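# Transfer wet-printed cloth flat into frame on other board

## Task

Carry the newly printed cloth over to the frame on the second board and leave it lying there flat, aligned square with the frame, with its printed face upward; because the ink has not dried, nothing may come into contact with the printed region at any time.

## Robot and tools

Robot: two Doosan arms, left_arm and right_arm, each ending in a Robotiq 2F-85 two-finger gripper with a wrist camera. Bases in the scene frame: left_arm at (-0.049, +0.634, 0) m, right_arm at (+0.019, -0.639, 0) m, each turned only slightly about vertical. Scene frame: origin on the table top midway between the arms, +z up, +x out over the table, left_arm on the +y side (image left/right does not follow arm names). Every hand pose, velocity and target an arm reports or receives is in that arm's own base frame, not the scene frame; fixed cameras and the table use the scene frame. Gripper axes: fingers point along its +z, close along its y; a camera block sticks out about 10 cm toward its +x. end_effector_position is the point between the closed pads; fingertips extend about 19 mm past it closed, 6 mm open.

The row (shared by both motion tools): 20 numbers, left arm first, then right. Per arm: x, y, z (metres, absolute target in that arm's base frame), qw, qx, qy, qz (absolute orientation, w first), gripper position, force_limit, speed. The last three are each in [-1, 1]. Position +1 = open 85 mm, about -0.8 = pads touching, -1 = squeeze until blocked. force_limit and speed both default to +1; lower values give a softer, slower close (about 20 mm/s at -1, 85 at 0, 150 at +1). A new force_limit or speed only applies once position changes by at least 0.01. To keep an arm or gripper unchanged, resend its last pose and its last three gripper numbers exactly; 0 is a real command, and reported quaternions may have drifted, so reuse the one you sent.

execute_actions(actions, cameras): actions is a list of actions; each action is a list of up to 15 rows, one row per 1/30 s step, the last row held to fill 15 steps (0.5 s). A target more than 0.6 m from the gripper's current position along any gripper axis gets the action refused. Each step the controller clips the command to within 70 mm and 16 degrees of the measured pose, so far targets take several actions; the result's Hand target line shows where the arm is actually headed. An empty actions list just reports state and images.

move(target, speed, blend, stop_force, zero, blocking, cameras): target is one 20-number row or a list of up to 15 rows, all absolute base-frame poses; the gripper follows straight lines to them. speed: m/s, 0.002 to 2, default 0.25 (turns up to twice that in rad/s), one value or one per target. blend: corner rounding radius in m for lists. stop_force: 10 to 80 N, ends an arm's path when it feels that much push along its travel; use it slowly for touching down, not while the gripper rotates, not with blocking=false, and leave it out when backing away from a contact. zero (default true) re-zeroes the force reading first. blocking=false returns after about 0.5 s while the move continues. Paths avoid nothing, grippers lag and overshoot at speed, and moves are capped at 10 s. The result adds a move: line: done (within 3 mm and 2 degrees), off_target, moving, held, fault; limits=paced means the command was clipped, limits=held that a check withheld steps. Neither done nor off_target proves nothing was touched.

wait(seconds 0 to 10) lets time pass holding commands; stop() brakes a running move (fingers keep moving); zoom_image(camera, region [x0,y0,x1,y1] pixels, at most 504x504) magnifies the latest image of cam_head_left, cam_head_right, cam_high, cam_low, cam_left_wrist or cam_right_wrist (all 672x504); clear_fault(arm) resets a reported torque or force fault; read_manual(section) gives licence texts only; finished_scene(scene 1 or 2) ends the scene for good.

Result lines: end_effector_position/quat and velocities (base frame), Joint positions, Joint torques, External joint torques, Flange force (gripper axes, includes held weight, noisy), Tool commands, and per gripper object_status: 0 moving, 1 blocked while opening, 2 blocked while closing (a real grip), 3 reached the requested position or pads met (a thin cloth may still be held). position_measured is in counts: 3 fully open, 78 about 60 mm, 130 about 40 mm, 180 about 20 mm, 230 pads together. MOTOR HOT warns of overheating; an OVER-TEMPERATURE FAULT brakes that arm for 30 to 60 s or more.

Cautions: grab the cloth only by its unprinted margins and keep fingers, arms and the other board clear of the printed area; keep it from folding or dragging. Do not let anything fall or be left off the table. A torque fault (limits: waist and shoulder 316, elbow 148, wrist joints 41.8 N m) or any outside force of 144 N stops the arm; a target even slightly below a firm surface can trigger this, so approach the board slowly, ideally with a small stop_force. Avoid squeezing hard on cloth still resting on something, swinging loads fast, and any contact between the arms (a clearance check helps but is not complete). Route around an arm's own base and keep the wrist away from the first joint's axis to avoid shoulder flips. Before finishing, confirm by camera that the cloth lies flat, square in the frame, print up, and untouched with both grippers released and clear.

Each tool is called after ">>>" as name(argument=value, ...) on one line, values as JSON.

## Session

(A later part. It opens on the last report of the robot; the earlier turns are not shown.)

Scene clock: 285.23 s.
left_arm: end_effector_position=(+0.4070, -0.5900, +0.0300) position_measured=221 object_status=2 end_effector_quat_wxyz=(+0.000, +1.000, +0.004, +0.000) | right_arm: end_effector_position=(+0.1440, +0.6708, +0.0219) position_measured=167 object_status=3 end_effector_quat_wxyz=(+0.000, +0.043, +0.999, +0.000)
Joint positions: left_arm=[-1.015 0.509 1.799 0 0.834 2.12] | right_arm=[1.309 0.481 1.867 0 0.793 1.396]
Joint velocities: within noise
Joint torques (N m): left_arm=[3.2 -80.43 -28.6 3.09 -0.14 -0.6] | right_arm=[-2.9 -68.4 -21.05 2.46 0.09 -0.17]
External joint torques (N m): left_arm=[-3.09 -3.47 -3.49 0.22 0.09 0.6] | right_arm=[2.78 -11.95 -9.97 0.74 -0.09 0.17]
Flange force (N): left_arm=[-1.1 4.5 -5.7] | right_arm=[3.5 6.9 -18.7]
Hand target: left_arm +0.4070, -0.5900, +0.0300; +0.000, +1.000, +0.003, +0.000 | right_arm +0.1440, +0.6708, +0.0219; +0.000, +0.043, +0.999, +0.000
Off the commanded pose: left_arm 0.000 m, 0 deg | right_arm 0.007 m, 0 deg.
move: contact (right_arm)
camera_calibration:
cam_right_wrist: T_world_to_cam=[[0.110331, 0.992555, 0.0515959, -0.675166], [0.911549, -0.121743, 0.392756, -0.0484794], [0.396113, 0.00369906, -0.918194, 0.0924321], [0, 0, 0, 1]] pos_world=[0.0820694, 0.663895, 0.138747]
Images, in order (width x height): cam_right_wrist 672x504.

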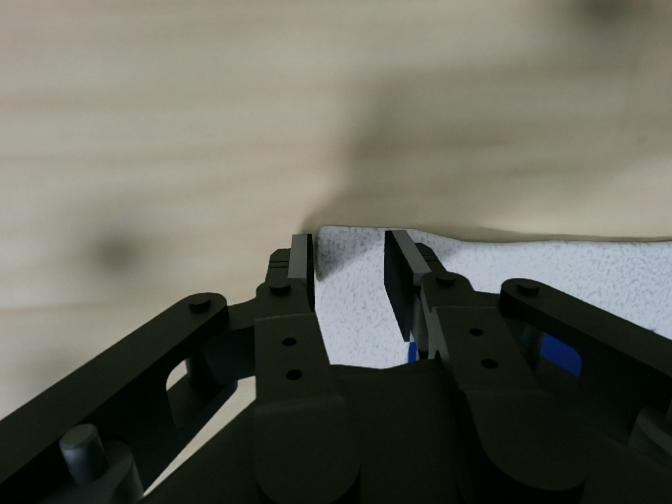

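>>> move(target=[0.407,-0.59,0.03,0,1,0.0035,0,-1,-0.6,-1,0.144,0.6708,0.0218,0,-0.0434,-0.99906,0,-1,-0.6,-1], speed=0.01, cameras=["cam_right_wrist"])

Scene clock: 288.13 s.
left_arm: end_effector_position=(+0.4070, -0.5900, +0.0300) position_measured=221 object_status=2 end_effector_quat_wxyz=(+0.000, +1.000, +0.004, +0.000) | right_arm: end_effector_position=(+0.1440, +0.6708, +0.0218) position_measured=230 object_status=3 end_effector_quat_wxyz=(+0.000, +0.043, +0.999, +0.000)
Joint positions: left_arm=[-1.015 0.509 1.799 0 0.834 2.12] | right_arm=[1.309 0.481 1.867 0 0.794 1.396]
Joint velocities: within noise
Joint torques (N m): left_arm=[3.46 -80.29 -28.53 3.1 -0.11 -0.59] | right_arm=[-2.98 -51.85 -11.8 2.49 -0.07 -0.17]
External joint torques (N m): left_arm=[-3.59 -3.81 -3.65 0.21 0.07 0.59] | right_arm=[3.12 -28.56 -19.2 0.71 0.08 0.17]
Flange force (N): left_arm=[-1.8 4.8 -6.1] | right_arm=[4.1 6.2 -43.0]
Hand target: left_arm +0.4070, -0.5900, +0.0300; +0.000, +1.000, +0.003, +0.000 | right_arm +0.1440, +0.6708, +0.0218; +0.000, +0.043, +0.999, +0.000
Off the commanded pose: left_arm 0.000 m, 0 deg | right_arm 0.000 m, 0 deg.
move: done
camera_calibration:
cam_right_wrist: T_world_to_cam=[[0.11026, 0.992582, 0.0512307, -0.67511], [0.911594, -0.121533, 0.392718, -0.048487], [0.39603, 0.00340058, -0.918231, 0.0925904], [0, 0, 0, 1]] pos_world=[0.0819694, 0.663894, 0.138647]
Images, in order (width x height): cam_right_wrist 672x504.

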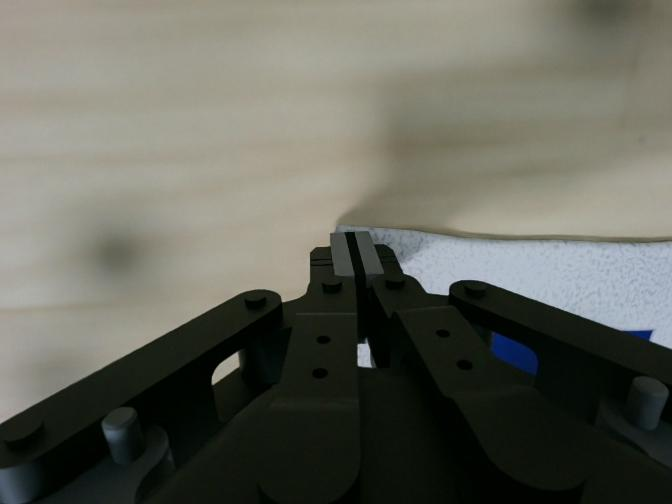

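>>> move(target=[[0.407,-0.59,0.03,0,1,0.0035,0,-1,-0.6,-1,0.144,0.6708,0.030,0,-0.0434,-0.99906,0,-1,-0.6,-1],[0.407,-0.59,0.03,0,1,0.0035,0,-1,-0.6,-1,0.144,0.6708,0.03,0,-0.0434,-0.99906,0,-0.25,-0.6,-1]], speed=0.02, cameras=["cam_left_wrist","cam_right_wrist"])

>>> zoom_image(camera="cam_right_wrist", region=[250, 180, 450, 330])

Scene clock: 294.20 s.
left_arm: end_effector_position=(+0.4070, -0.5900, +0.0300) position_measured=221 object_status=2 end_effector_quat_wxyz=(+0.000, +1.000, +0.004, +0.000) | right_arm: end_effector_position=(+0.1440, +0.6708, +0.0300) position_measured=160 object_status=0 end_effector_quat_wxyz=(+0.000, +0.043, +0.999, +0.000)
Joint positions: left_arm=[-1.015 0.509 1.799 0 0.834 2.12] | right_arm=[1.309 0.471 1.863 0 0.807 1.396]
Joint velocities: within noise
Joint torques (N m): left_arm=[3.39 -80.55 -28.64 3.11 -0.15 -0.57] | right_arm=[-2.57 -84.35 -30.13 2.6 0.04 -0.19]
External joint torques (N m): left_arm=[-3.53 -3.14 -3.49 0.2 0.1 0.57] | right_arm=[2.61 4.9 -1.15 0.64 -0.03 0.19]
Flange force (N): left_arm=[-1.5 5.2 -5.4] | right_arm=[3.0 9.0 5.2]
Hand target: left_arm +0.4070, -0.5900, +0.0300; +0.000, +1.000, +0.003, +0.000 | right_arm +0.1440, +0.6708, +0.0300; +0.000, +0.043, +0.999, +0.000
Off the commanded pose: left_arm 0.000 m, 0 deg | right_arm 0.000 m, 0 deg.
move: done
camera_calibration:
cam_left_wrist: T_world_to_cam=[[0.016966, -0.997892, -0.0626332, -0.578183], [-0.951848, -0.0352973, 0.304532, 0.378631], [-0.306101, 0.0544506, -0.950441, 0.310365], [0, 0, 0, 1]] pos_world=[0.465212, -0.580499, 0.143465]
cam_right_wrist: T_world_to_cam=[[0.110322, 0.992568, 0.0513646, -0.675546], [0.911586, -0.121643, 0.3927, -0.0516312], [0.39603, 0.00350001, -0.918231, 0.100054], [0, 0, 0, 1]] pos_world=[0.0819693, 0.663895, 0.146847]
Images, in order (width x height): cam_left_wrist 672x504, cam_right_wrist 672x504.

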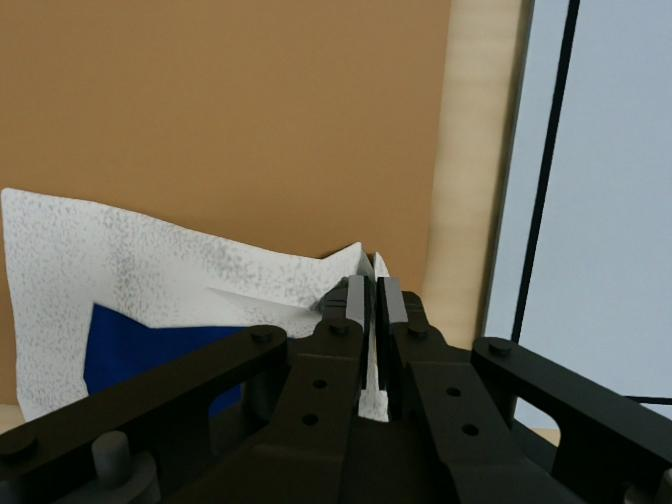

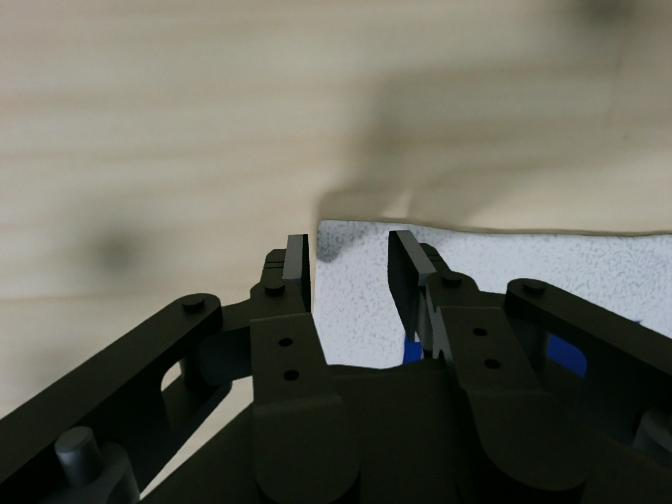

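Scaled by 2.520 from the camera's 672x504 image, which has a finer 960x720 frame.

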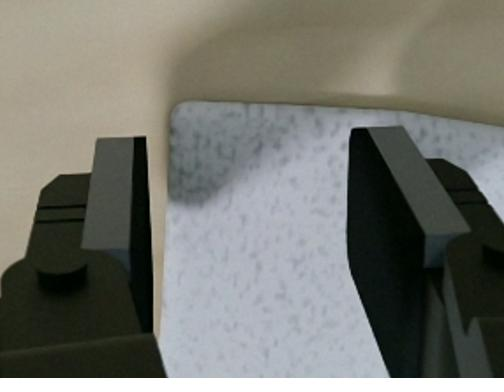

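>>> move(target=[[0.407,-0.59,0.03,0,1,0.0035,0,-0.62,-0.6,-1,0.144,0.6708,0.030,0,-0.0434,-0.99906,0,-0.25,-0.6,-1],[0.407,-0.59,0.05,0,1,0.0035,0,-0.62,-0.6,-1,0.144,0.6708,0.05,0,-0.0434,-0.99906,0,-0.25,-0.6,-1],[0.407,-0.59,0.25,0,1,0.0035,0,-0.62,-0.6,-1,0.144,0.6708,0.25,0,-0.0434,-0.99906,0,-0.25,-0.6,-1],[0.4555,-0.2213,0.3,0,1,0.0035,0,-0.62,-0.6,-1,0.30,0.6,0.25,0,-0.6757,0.7372,0,-0.25,-0.6,-1]], speed=[0.02,0.02,0.2,0.3])

Scene clock: 305.67 s.
left_arm: end_effector_position=(+0.4555, -0.2213, +0.3000) position_measured=207 object_status=3 end_effector_quat_wxyz=(+0.000, +1.000, +0.003, +0.000) | right_arm: end_effector_position=(+0.3000, +0.6001, +0.2500) position_measured=160 object_status=3 end_effector_quat_wxyz=(+0.000, -0.676, +0.737, +0.000)
Joint positions: left_arm=[-0.52 -0.037 1.942 0 1.236 2.614] | right_arm=[1.056 0.251 1.714 0 1.176 -0.428]
Joint velocities: within noise
Joint torques (N m): left_arm=[3.65 -37.33 -38.37 4.31 0.01 -0.58] | right_arm=[-2.68 -70.8 -38.75 3.37 0.12 -0.18]
External joint torques (N m): left_arm=[-3.62 0.14 -2.71 -0.1 -0.08 0.58] | right_arm=[2.74 4.15 -1.29 0.68 -0.06 0.18]
Flange force (N): left_arm=[1.0 7.2 -3.4] | right_arm=[-9.9 0.7 1.3]
Hand target: left_arm +0.4555, -0.2213, +0.3000; +0.000, +1.000, +0.004, +0.000 | right_arm +0.3000, +0.6000, +0.2500; +0.000, -0.676, +0.737, +0.000
Off the commanded pose: left_arm 0.000 m, 0 deg | right_arm 0.000 m, 0 deg.
move: done
camera_calibration:
cam_left_wrist: T_world_to_cam=[[0.0168123, -0.997885, -0.0627922, -0.194025], [-0.951881, -0.0351942, 0.30444, 0.355664], [-0.306006, 0.0546524, -0.95046, 0.561757], [0, 0, 0, 1]] pos_world=[0.513713, -0.211799, 0.413465]
cam_right_wrist: T_world_to_cam=[[-0.992556, 0.11048, 0.0512458, 0.226375], [0.121742, 0.911478, 0.39292, -0.671943], [-0.00329965, 0.396234, -0.918144, 0.12463], [0, 0, 0, 1]] pos_world=[0.306905, 0.538069, 0.366847]

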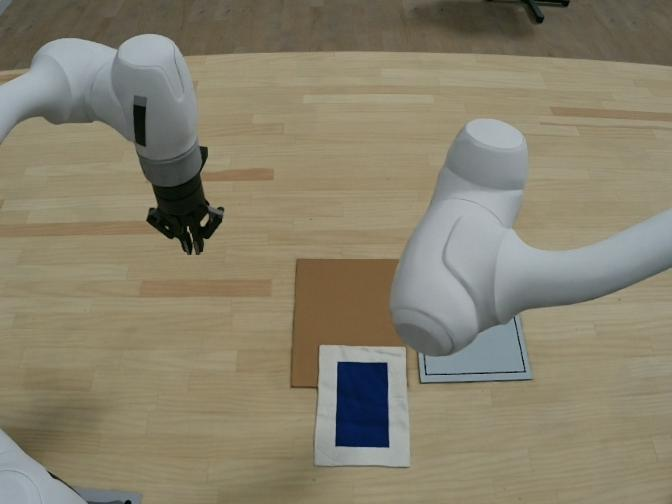

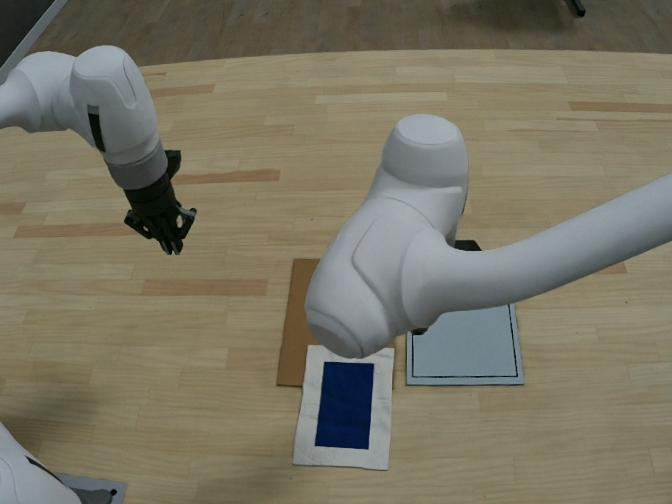

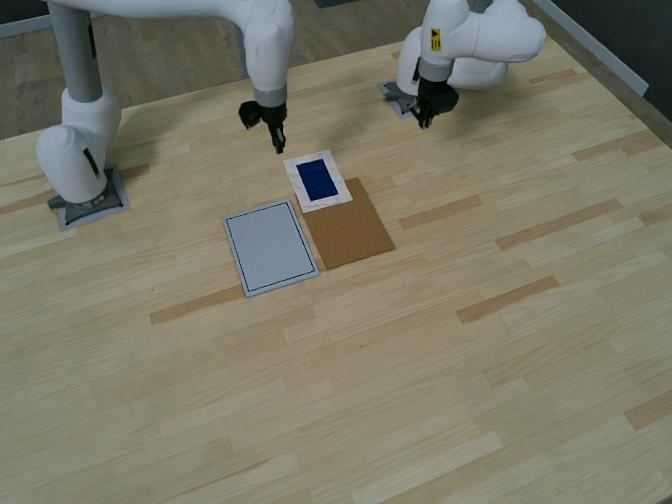

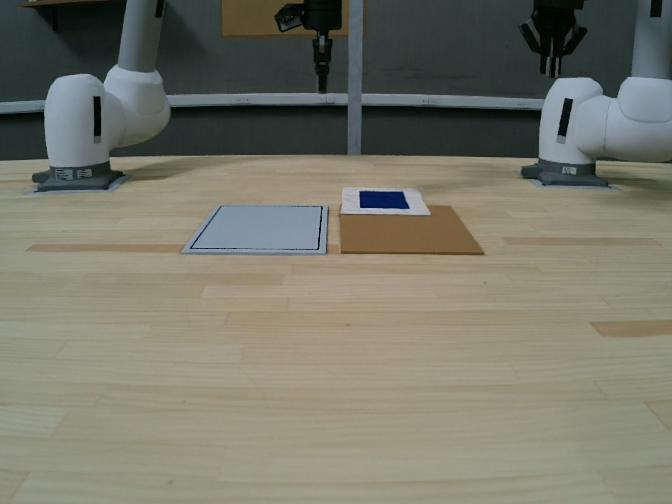

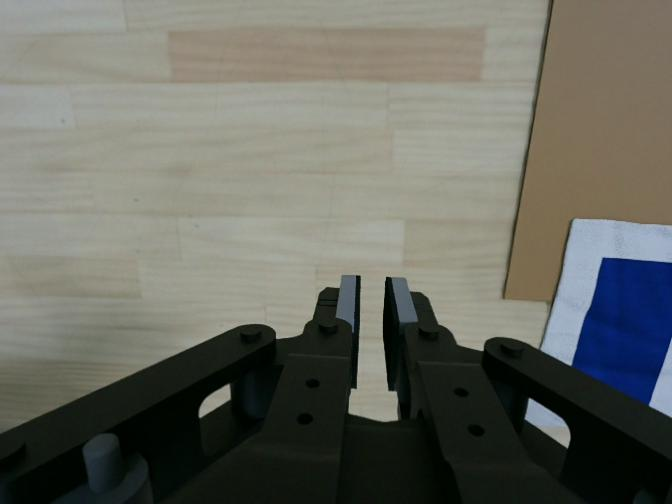

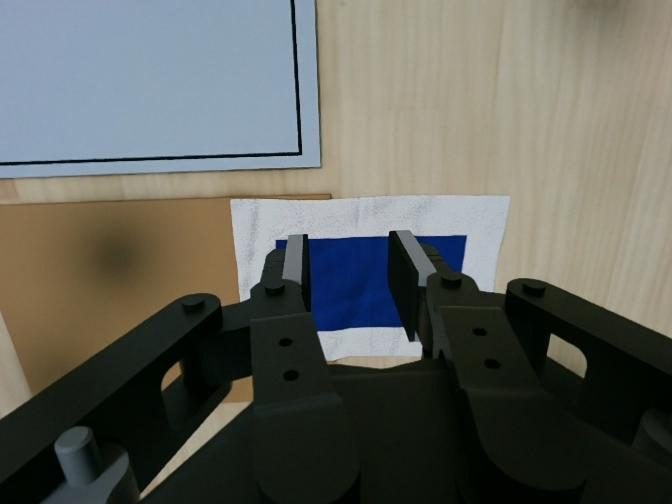

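>>> move(target=[0.4555,-0.2213,0.3,0,1,0.0035,0,-0.62,-0.6,-1,0.3905,0.724,0.1,0,-0.6757,0.7372,0,-0.38,-0.6,-1], cameras=["cam_right_wrist"])

>>> move(target=[0.4555,-0.2213,0.3,0,1,0.0035,0,-0.62,-0.6,-1,0.3905,0.724,0.04,0,-0.6757,0.7372,0,-0.38,-0.6,-1], cameras=["cam_right_wrist"], speed=0.1)

>>> zoom_image(camera="cam_right_wrist", region=[200, 150, 500, 375])

Scene clock: 310.03 s.
left_arm: end_effector_position=(+0.4555, -0.2213, +0.3000) position_measured=207 object_status=3 end_effector_quat_wxyz=(+0.000, +1.000, +0.004, +0.000) | right_arm: end_effector_position=(+0.3906, +0.7241, +0.1001) position_measured=177 object_status=3 end_effector_quat_wxyz=(+0.000, -0.676, +0.737, +0.000)
Joint positions: left_arm=[-0.52 -0.037 1.942 0 1.236 2.614] | right_arm=[1.034 0.58 1.521 0 1.04 -0.45]
Joint velocities: within noise
Joint torques (N m): left_arm=[3.21 -37.57 -38.28 4.09 -0.01 -0.56] | right_arm=[-2.72 -99.4 -36.12 3.12 0.11 -0.16]
External joint torques (N m): left_arm=[-3.11 0.21 -2.77 0.12 -0.06 0.56] | right_arm=[2.84 3.64 -1.29 0.66 -0.05 0.16]
Flange force (N): left_arm=[1.7 6.4 -3.5] | right_arm=[-9.0 0.1 2.2]
Hand target: left_arm +0.4555, -0.2213, +0.3000; +0.000, +1.000, +0.003, +0.000 | right_arm +0.3905, +0.7240, +0.1000; +0.000, -0.676, +0.737, +0.000
Off the commanded pose: left_arm 0.000 m, 0 deg | right_arm 0.000 m, 0 deg.
move: done
camera_calibration:
cam_right_wrist: T_world_to_cam=[[-0.992557, 0.110471, 0.0512538, 0.310188], [0.121737, 0.911443, 0.393004, -0.737078], [-0.00329927, 0.396319, -0.918107, -0.0618987], [0, 0, 0, 1]] pos_world=[0.397405, 0.662069, 0.216947]
Images, in order (width x height): cam_right_wrist 672x504.

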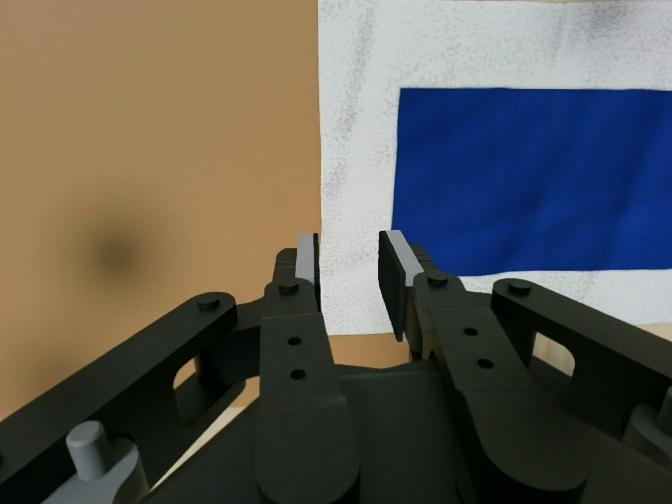

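Scene clock: 310.97 s.
left_arm: end_effector_position=(+0.4555, -0.2213, +0.3000) position_measured=207 object_status=3 end_effector_quat_wxyz=(+0.000, +1.000, +0.004, +0.000) | right_arm: end_effector_position=(+0.3905, +0.7240, +0.0400) position_measured=177 object_status=3 end_effector_quat_wxyz=(+0.000, -0.676, +0.737, +0.000)
Joint positions: left_arm=[-0.52 -0.037 1.942 0 1.236 2.614] | right_arm=[1.034 0.632 1.557 0 0.952 -0.45]
Joint velocities: within noise
Joint torques (N m): left_arm=[3.59 -37.18 -38.32 4.08 0.04 -0.56] | right_arm=[-2.75 -103.09 -33.99 2.91 0.15 -0.16]
External joint torques (N m): left_arm=[-3.61 0.02 -2.7 0.12 -0.11 0.56] | right_arm=[2.91 4.99 -1.22 0.66 -0.09 0.16]
Flange force (N): left_arm=[0.8 7.1 -3.4] | right_arm=[-10.2 -0.4 4.2]
Hand target: left_arm +0.4555, -0.2213, +0.3000; +0.000, +1.000, +0.003, +0.000 | right_arm +0.3905, +0.7240, +0.0400; +0.000, -0.676, +0.737, +0.000
Off the commanded pose: left_arm 0.000 m, 0 deg | right_arm 0.000 m, 0 deg.
move: done
camera_calibration:
cam_right_wrist: T_world_to_cam=[[-0.992556, 0.110447, 0.0513219, 0.313284], [0.121742, 0.911535, 0.392789, -0.713397], [-0.00339909, 0.396114, -0.918195, -0.116848], [0, 0, 0, 1]] pos_world=[0.397405, 0.661969, 0.156847]
Images, in order (width x height): cam_right_wrist 672x504.

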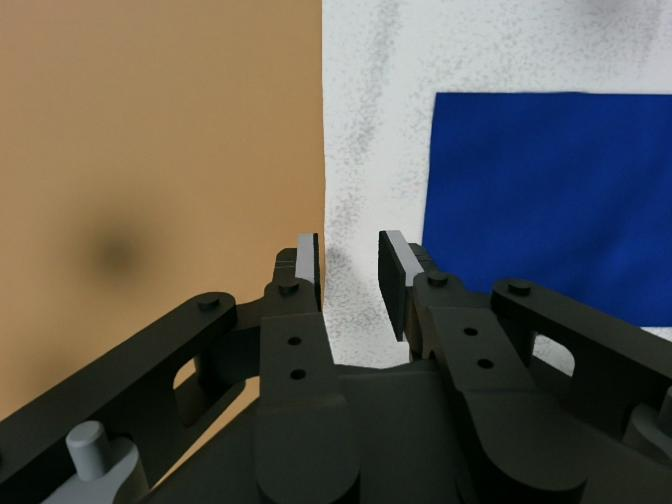

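Scaled by 1.680 from the camera's 672x504 image, which has a finer 960x720 frame.

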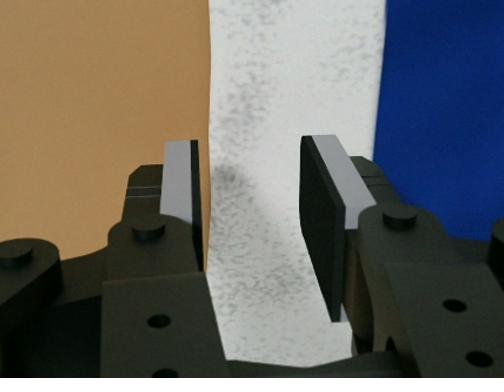

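>>> move(target=[0.4555,-0.2213,0.3,0,1,0.0035,0,-0.62,-0.6,-1,0.3905,0.708,0.036,0,-0.6757,0.7372,0,-0.38,-0.6,-1], cameras=["cam_right_wrist"], speed=0.1)

>>> move(target=[0.4555,-0.2213,0.3,0,1,0.0035,0,-0.62,-0.6,-1,0.3905,0.708,0.018,0,-0.6757,0.7372,0,-0.38,-0.6,-1], cameras=["cam_right_wrist"], speed=0.005, stop_force=10)

Scene clock: 314.20 s.
left_arm: end_effector_position=(+0.4555, -0.2213, +0.3000) position_measured=207 object_status=3 end_effector_quat_wxyz=(+0.000, +1.000, +0.004, +0.000) | right_arm: end_effector_position=(+0.3905, +0.7080, +0.0360) position_measured=177 object_status=3 end_effector_quat_wxyz=(+0.000, -0.676, +0.737, +0.000)
Joint positions: left_arm=[-0.52 -0.037 1.942 0 1.236 2.614] | right_arm=[1.024 0.618 1.592 0 0.932 -0.46]
Joint velocities: within noise
Joint torques (N m): left_arm=[3.59 -37.12 -38.24 4.12 0.04 -0.56] | right_arm=[-2.93 -101.21 -33.68 2.81 0.12 -0.16]
External joint torques (N m): left_arm=[-3.59 -0.2 -2.83 0.09 -0.11 0.56] | right_arm=[3.05 4.84 -1.12 0.71 -0.06 0.16]
Flange force (N): left_arm=[0.7 7.0 -3.7] | right_arm=[-9.8 0.0 4.2]
Hand target: left_arm +0.4555, -0.2213, +0.3000; +0.000, +1.000, +0.003, +0.000 | right_arm +0.3905, +0.7080, +0.0360; +0.000, -0.676, +0.737, +0.000
Off the commanded pose: left_arm 0.000 m, 0 deg | right_arm 0.000 m, 0 deg.
move: done
camera_calibration:
cam_right_wrist: T_world_to_cam=[[-0.992556, 0.110412, 0.0514031, 0.315267], [0.121741, 0.911576, 0.392694, -0.697253], [-0.0034995, 0.396029, -0.918231, -0.114083], [0, 0, 0, 1]] pos_world=[0.397405, 0.645969, 0.152847]
Images, in order (width x height): cam_right_wrist 672x504.

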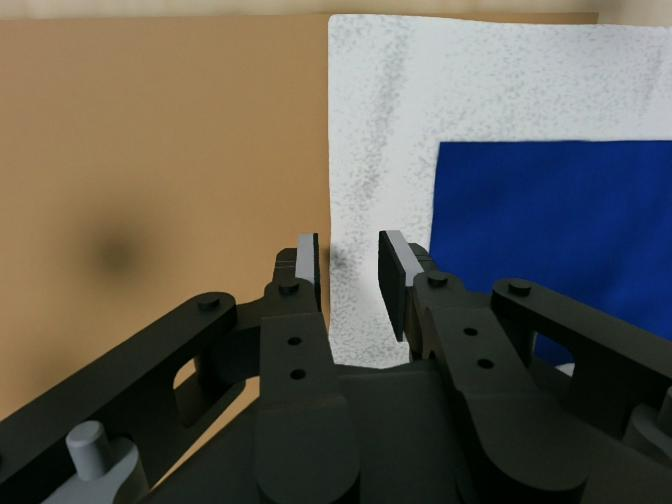

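Scene clock: 316.73 s.
left_arm: end_effector_position=(+0.4555, -0.2213, +0.3000) position_measured=207 object_status=3 end_effector_quat_wxyz=(+0.000, +1.000, +0.003, +0.000) | right_arm: end_effector_position=(+0.3905, +0.7081, +0.0263) position_measured=177 object_status=3 end_effector_quat_wxyz=(+0.000, -0.676, +0.737, +0.000)
Joint positions: left_arm=[-0.52 -0.037 1.942 0 1.236 2.614] | right_arm=[1.024 0.627 1.597 0 0.917 -0.46]
Joint velocities: within noise
Joint torques (N m): left_arm=[3.51 -37.26 -38.26 4.06 0.01 -0.6] | right_arm=[-2.69 -88.81 -26.91 2.69 -0.16 -0.19]
External joint torques (N m): left_arm=[-3.53 0.43 -2.73 0.14 -0.09 0.6] | right_arm=[2.77 -8.25 -7.54 0.79 0.22 0.19]
Flange force (N): left_arm=[1.5 7.2 -3.3] | right_arm=[-8.3 0.3 -11.9]
Hand target: left_arm +0.4555, -0.2213, +0.3000; +0.000, +1.000, +0.003, +0.000 | right_arm +0.3905, +0.7080, +0.0263; +0.000, -0.676, +0.737, +0.000
Off the commanded pose: left_arm 0.000 m, 0 deg | right_arm 0.008 m, 0 deg.
move: contact (right_arm)
camera_calibration:
cam_right_wrist: T_world_to_cam=[[-0.992557, 0.110431, 0.051333, 0.315753], [0.121732, 0.911484, 0.39291, -0.693503], [-0.0033997, 0.396234, -0.918143, -0.123214], [0, 0, 0, 1]] pos_world=[0.397405, 0.646069, 0.143147]
Images, in order (width x height): cam_right_wrist 672x504.

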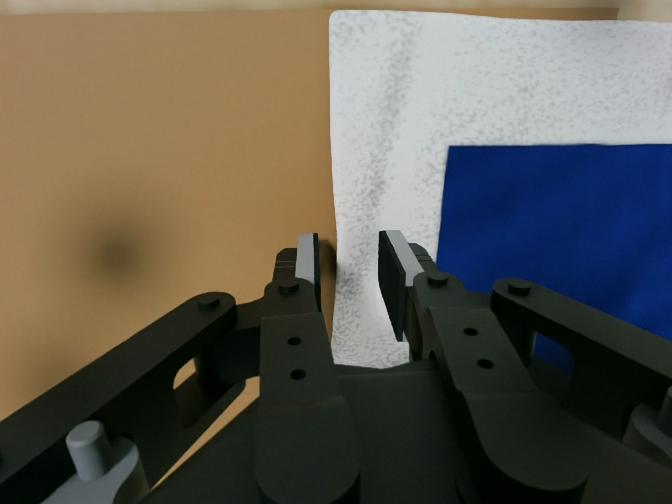

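>>> move(target=[0.4555,-0.2213,0.3,0,1,0.0035,0,-0.62,-0.6,-1,0.3875,0.708,0.03,0,-0.6757,0.7372,0,-0.38,-0.6,-1], cameras=[], speed=0.05)

>>> move(target=[0.4555,-0.2213,0.3,0,1,0.0035,0,-0.62,-0.6,-1,0.3875,0.708,0.018,0,-0.6757,0.7372,0,-0.38,-0.6,-1], cameras=[], speed=0.005, stop_force=10)

>>> move(target=[0.4555,-0.2213,0.3,0,1,0.0035,0,-0.62,-0.6,-1,0.3875,0.708,0.0266,0,-0.6757,0.7372,0,-1,-0.6,-1], cameras=["cam_right_wrist"], speed=0.02)

Scene clock: 319.40 s.
left_arm: end_effector_position=(+0.4555, -0.2213, +0.3000) position_measured=207 object_status=3 end_effector_quat_wxyz=(+0.000, +1.000, +0.003, +0.000) | right_arm: end_effector_position=(+0.3875, +0.7080, +0.0300) position_measured=177 object_status=3 end_effector_quat_wxyz=(+0.000, -0.676, +0.737, +0.000)
Joint positions: left_arm=[-0.52 -0.037 1.942 0 1.236 2.614] | right_arm=[1.027 0.622 1.598 0 0.921 -0.457]
Joint velocities: within noise
Joint torques (N m): left_arm=[3.36 -37.39 -38.33 4.09 0.01 -0.56] | right_arm=[-2.59 -100.98 -33.25 2.84 0.1 -0.2]
External joint torques (N m): left_arm=[-3.37 0.11 -2.75 0.11 -0.08 0.56] | right_arm=[2.54 4.47 -1.24 0.64 -0.03 0.2]
Flange force (N): left_arm=[1.2 6.8 -3.5] | right_arm=[-9.4 -0.4 3.8]
Hand target: left_arm +0.4555, -0.2213, +0.3000; +0.000, +1.000, +0.003, +0.000 | right_arm +0.3875, +0.7080, +0.0300; +0.000, -0.676, +0.737, +0.000
Off the commanded pose: left_arm 0.000 m, 0 deg | right_arm 0.000 m, 0 deg.
move: done
No camera images: "cameras" was empty.

Scene clock: 320.70 s.
left_arm: end_effector_position=(+0.4555, -0.2213, +0.3000) position_measured=207 object_status=3 end_effector_quat_wxyz=(+0.000, +1.000, +0.003, +0.000) | right_arm: end_effector_position=(+0.3875, +0.7080, +0.0264) position_measured=177 object_status=3 end_effector_quat_wxyz=(+0.000, -0.676, +0.737, +0.000)
Joint positions: left_arm=[-0.52 -0.037 1.942 0 1.236 2.614] | right_arm=[1.027 0.625 1.6 0 0.916 -0.457]
Joint velocities: within noise
Joint torques (N m): left_arm=[3.45 -37.32 -38.3 4.1 0.03 -0.55] | right_arm=[-2.79 -90.04 -27.6 2.71 -0.16 -0.16]
External joint torques (N m): left_arm=[-3.46 0.54 -2.66 0.09 -0.11 0.55] | right_arm=[2.81 -7.02 -6.82 0.77 0.22 0.16]
Flange force (N): left_arm=[1.6 7.2 -3.1] | right_arm=[-8.2 0.4 -10.4]
Hand target: left_arm +0.4555, -0.2213, +0.3000; +0.000, +1.000, +0.003, +0.000 | right_arm +0.3875, +0.7080, +0.0264; +0.000, -0.676, +0.737, +0.000
Off the commanded pose: left_arm 0.000 m, 0 deg | right_arm 0.008 m, 0 deg.
move: contact (right_arm)
No camera images: "cameras" was empty.

Scene clock: 321.90 s.
left_arm: end_effector_position=(+0.4555, -0.2213, +0.3000) position_measured=207 object_status=3 end_effector_quat_wxyz=(+0.000, +1.000, +0.003, +0.000) | right_arm: end_effector_position=(+0.3875, +0.7080, +0.0266) position_measured=223 object_status=0 end_effector_quat_wxyz=(+0.000, -0.676, +0.737, +0.000)
Joint positions: left_arm=[-0.52 -0.037 1.942 0 1.236 2.614] | right_arm=[1.027 0.625 1.6 0 0.916 -0.457]
Joint velocities: within noise
Joint torques (N m): left_arm=[3.36 -37.19 -38.22 4.11 0.04 -0.57] | right_arm=[-4.93 -89.19 -27.37 2.14 -0.23 -0.2]
External joint torques (N m): left_arm=[-3.4 0.02 -2.85 0.1 -0.11 0.57] | right_arm=[5.38 -7.27 -6.91 1.33 0.29 0.2]
Flange force (N): left_arm=[1.2 6.8 -3.6] | right_arm=[-9.5 3.4 -10.8]
Hand target: left_arm +0.4555, -0.2213, +0.3000; +0.000, +1.000, +0.003, +0.000 | right_arm +0.3875, +0.7080, +0.0266; +0.000, -0.676, +0.737, +0.000
Off the commanded pose: left_arm 0.000 m, 0 deg | right_arm 0.000 m, 0 deg.
move: done
camera_calibration:
cam_right_wrist: T_world_to_cam=[[-0.992556, 0.110412, 0.0514031, 0.312673], [0.121741, 0.911576, 0.392694, -0.693184], [-0.0034995, 0.396029, -0.918231, -0.122725], [0, 0, 0, 1]] pos_world=[0.394305, 0.645969, 0.143447]
Images, in order (width x height): cam_right_wrist 672x504.

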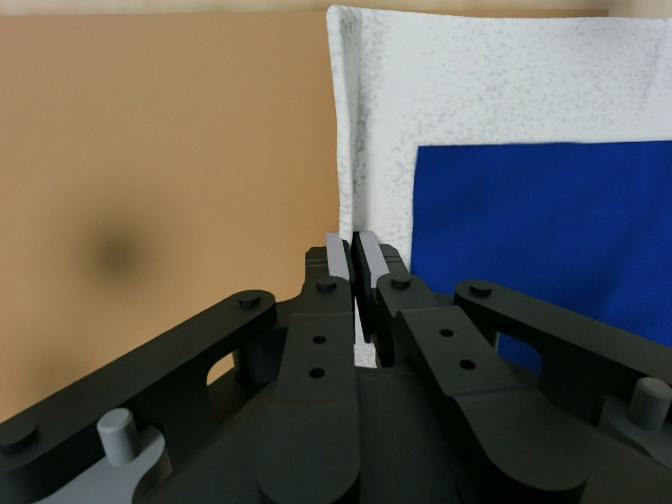

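>>> move(target=[[0.4555,-0.2213,0.3,0,1,0.0035,0,-0.62,-0.6,-1,0.3885,0.708,0.031,0,-0.6757,0.7372,0,-1,-0.6,-1],[0.4555,-0.2213,0.3,0,1,0.0035,0,-0.62,-0.6,-1,0.46,0.701,0.031,0,-0.6757,0.7372,0,-1,-0.6,-1]], speed=[0.02,0.06])

Scene clock: 325.10 s.
left_arm: end_effector_position=(+0.4555, -0.2213, +0.3000) position_measured=207 object_status=3 end_effector_quat_wxyz=(+0.000, +1.000, +0.004, +0.000) | right_arm: end_effector_position=(+0.4600, +0.7010, +0.0310) position_measured=223 object_status=2 end_effector_quat_wxyz=(+0.000, -0.676, +0.737, +0.000)
Joint positions: left_arm=[-0.52 -0.037 1.942 0 1.236 2.614] | right_arm=[0.949 0.662 1.523 0 0.956 -0.535]
Joint velocities: within noise
Joint torques (N m): left_arm=[3.33 -37.18 -38.39 4.09 -0.01 -0.57] | right_arm=[-2.57 -105.69 -34.05 2.91 0.11 -0.19]
External joint torques (N m): left_arm=[-3.32 -0.17 -2.68 0.11 -0.07 0.57] | right_arm=[2.39 4.92 -1.33 0.66 -0.05 0.19]
Flange force (N): left_arm=[0.8 6.5 -3.6] | right_arm=[-10.1 -1.9 4.0]
Hand target: left_arm +0.4555, -0.2213, +0.3000; +0.000, +1.000, +0.003, +0.000 | right_arm +0.4600, +0.7010, +0.0310; +0.000, -0.676, +0.737, +0.000
Off the commanded pose: left_arm 0.000 m, 0 deg | right_arm 0.000 m, 0 deg.
move: done
camera_calibration:
cam_left_wrist: T_world_to_cam=[[0.016966, -0.997892, -0.0626332, -0.194172], [-0.951848, -0.0352973, 0.304532, 0.355587], [-0.306101, 0.0544506, -0.950441, 0.561754], [0, 0, 0, 1]] pos_world=[0.513712, -0.211799, 0.413465]
cam_right_wrist: T_world_to_cam=[[-0.992556, 0.110412, 0.0514031, 0.38518], [0.121741, 0.911576, 0.392694, -0.697357], [-0.0034995, 0.396029, -0.918231, -0.115659], [0, 0, 0, 1]] pos_world=[0.466805, 0.638969, 0.147847]

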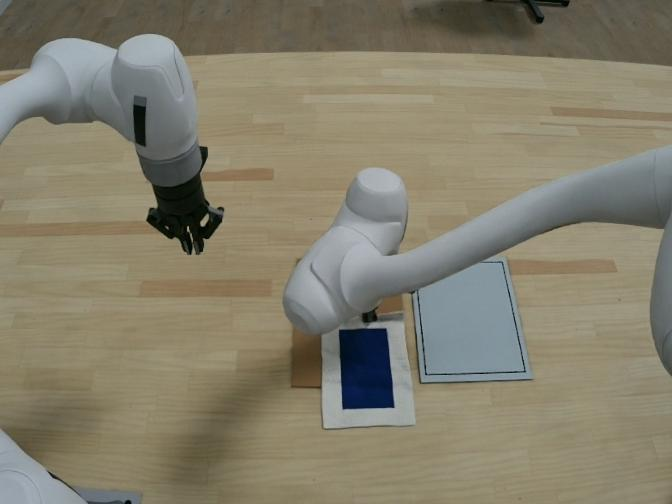

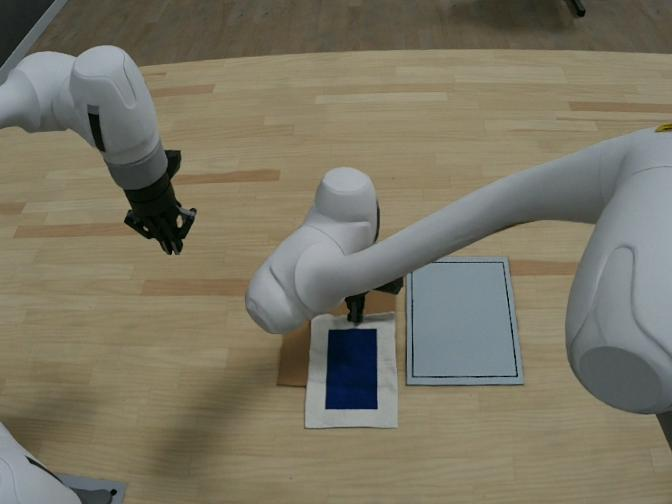

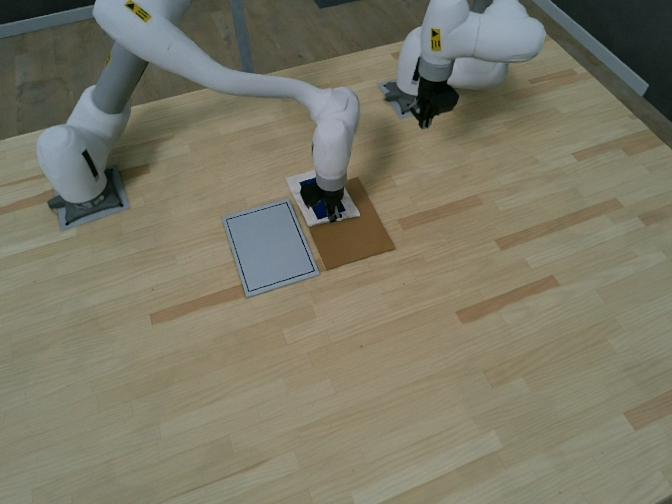

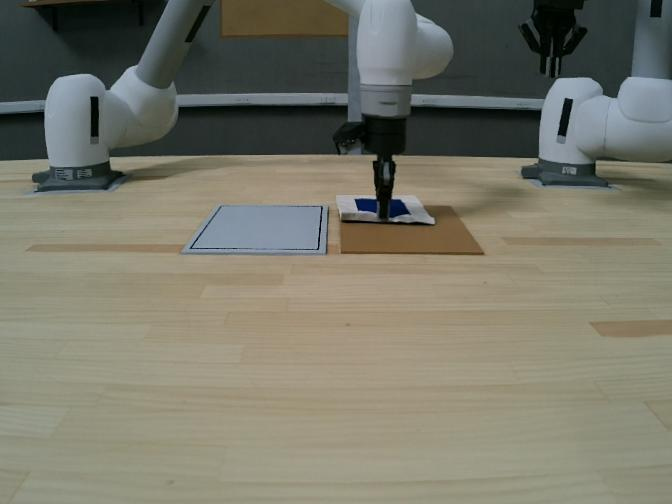

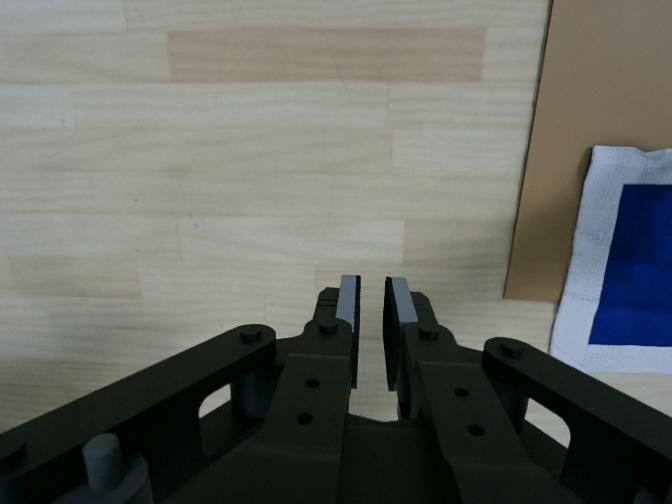

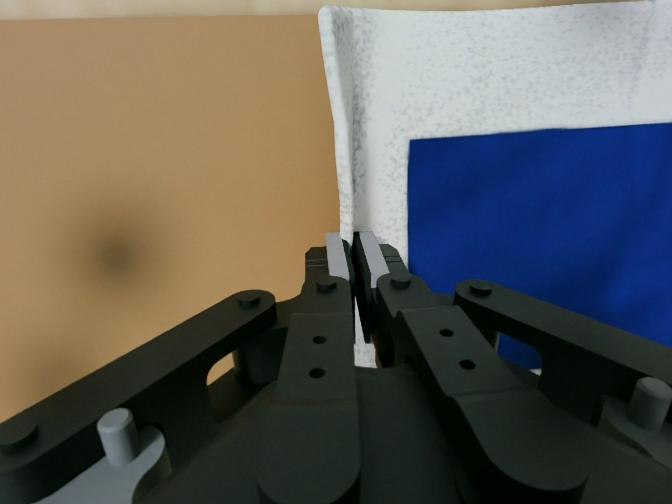

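>>> move(target=[0.4555,-0.2213,0.3,0,1,0.0035,0,-0.62,-0.6,-1,0.5916,0.688,0.031,0,-0.6757,0.7372,0,-1,-0.6,-1], speed=0.06)

Scene clock: 328.60 s.
left_arm: end_effector_position=(+0.4555, -0.2213, +0.3000) position_measured=207 object_status=3 end_effector_quat_wxyz=(+0.000, +1.000, +0.004, +0.000) | right_arm: end_effector_position=(+0.5916, +0.6880, +0.0310) position_measured=223 object_status=2 end_effector_quat_wxyz=(+0.000, -0.676, +0.737, +0.000)
Joint positions: left_arm=[-0.52 -0.037 1.942 0 1.236 2.614] | right_arm=[0.823 0.756 1.348 0 1.037 -0.661]
Joint velocities: within noise
Joint torques (N m): left_arm=[3.54 -37.32 -38.38 4.09 0.02 -0.56] | right_arm=[-2.63 -115.21 -36.14 3.1 0.09 -0.18]
External joint torques (N m): left_arm=[-3.54 -0.03 -2.74 0.12 -0.09 0.56] | right_arm=[2.67 4.72 -1.2 0.66 -0.03 0.18]
Flange force (N): left_arm=[0.8 7.0 -3.5] | right_arm=[-10.0 -3.3 3.4]
Hand target: left_arm +0.4555, -0.2213, +0.3000; +0.000, +1.000, +0.003, +0.000 | right_arm +0.5916, +0.6880, +0.0310; +0.000, -0.676, +0.737, +0.000
Off the commanded pose: left_arm 0.000 m, 0 deg | right_arm 0.000 m, 0 deg.
move: done
camera_calibration:
cam_left_wrist: T_world_to_cam=[[0.016966, -0.997892, -0.0626332, -0.194172], [-0.951848, -0.0352973, 0.304532, 0.355587], [-0.306101, 0.0544506, -0.950441, 0.561754], [0, 0, 0, 1]] pos_world=[0.513712, -0.211799, 0.413465]
cam_right_wrist: T_world_to_cam=[[-0.992556, 0.110451, 0.0513117, 0.517325], [0.121741, 0.911571, 0.392706, -0.701538], [-0.00339951, 0.396029, -0.918232, -0.110109], [0, 0, 0, 1]] pos_world=[0.598505, 0.625969, 0.147847]

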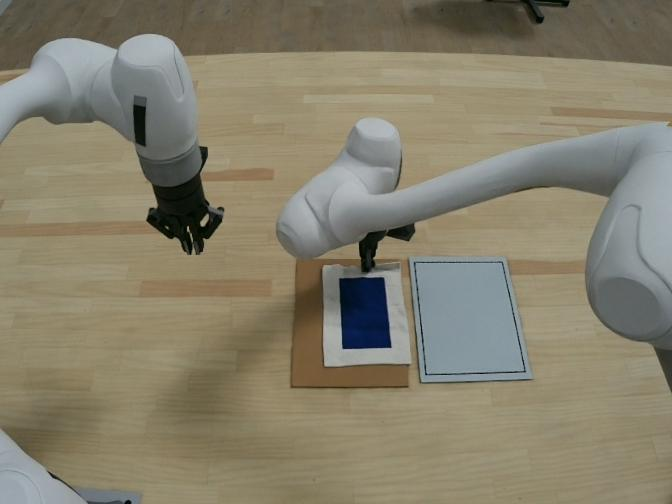

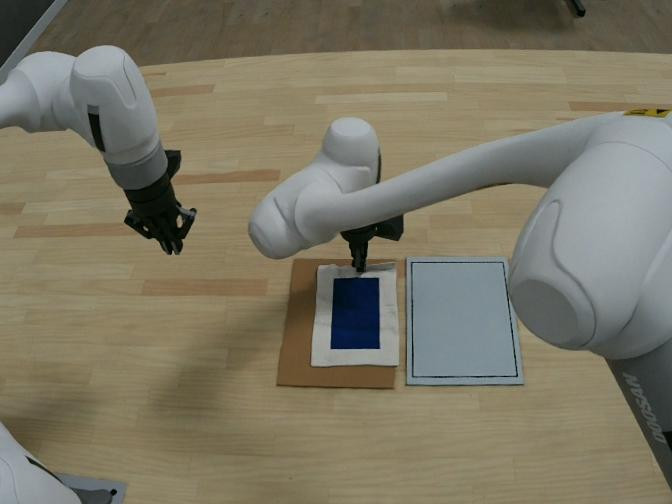

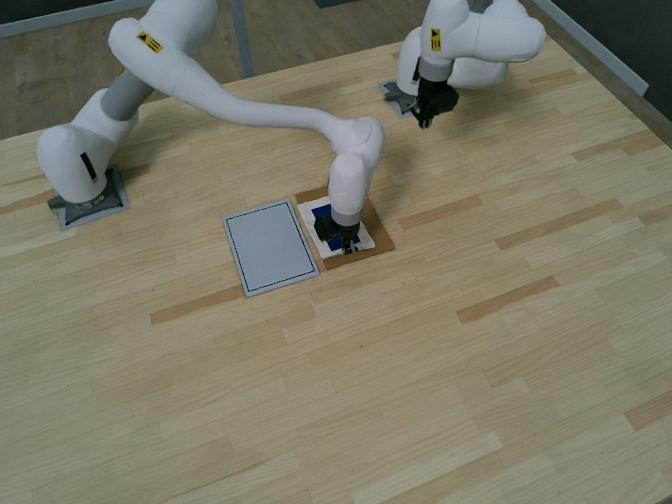

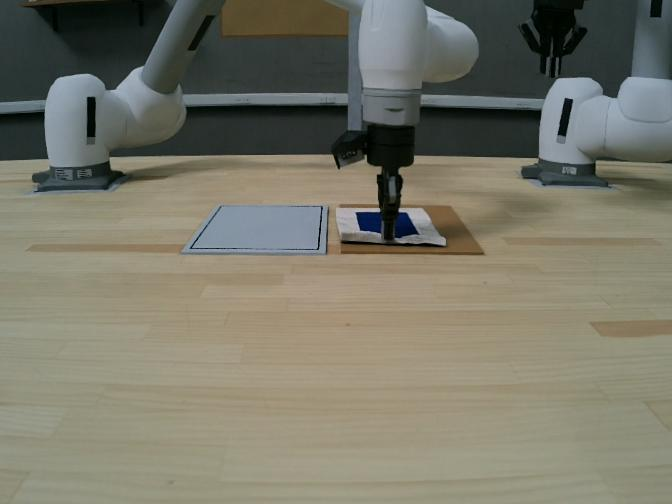

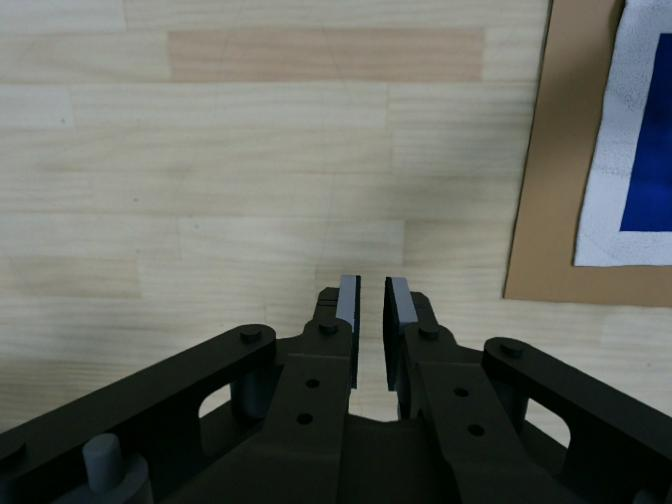

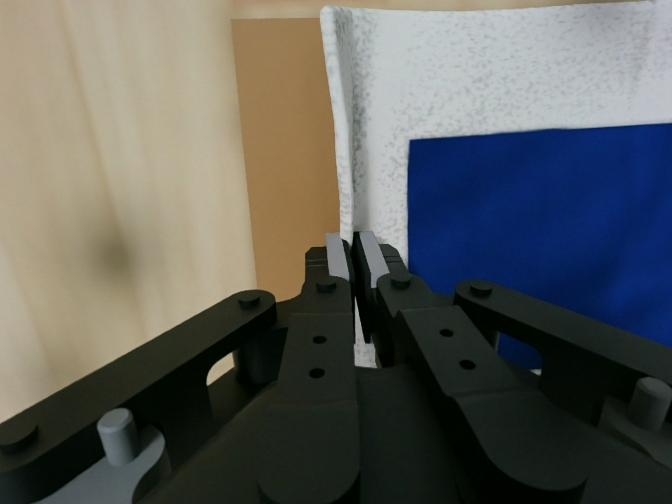

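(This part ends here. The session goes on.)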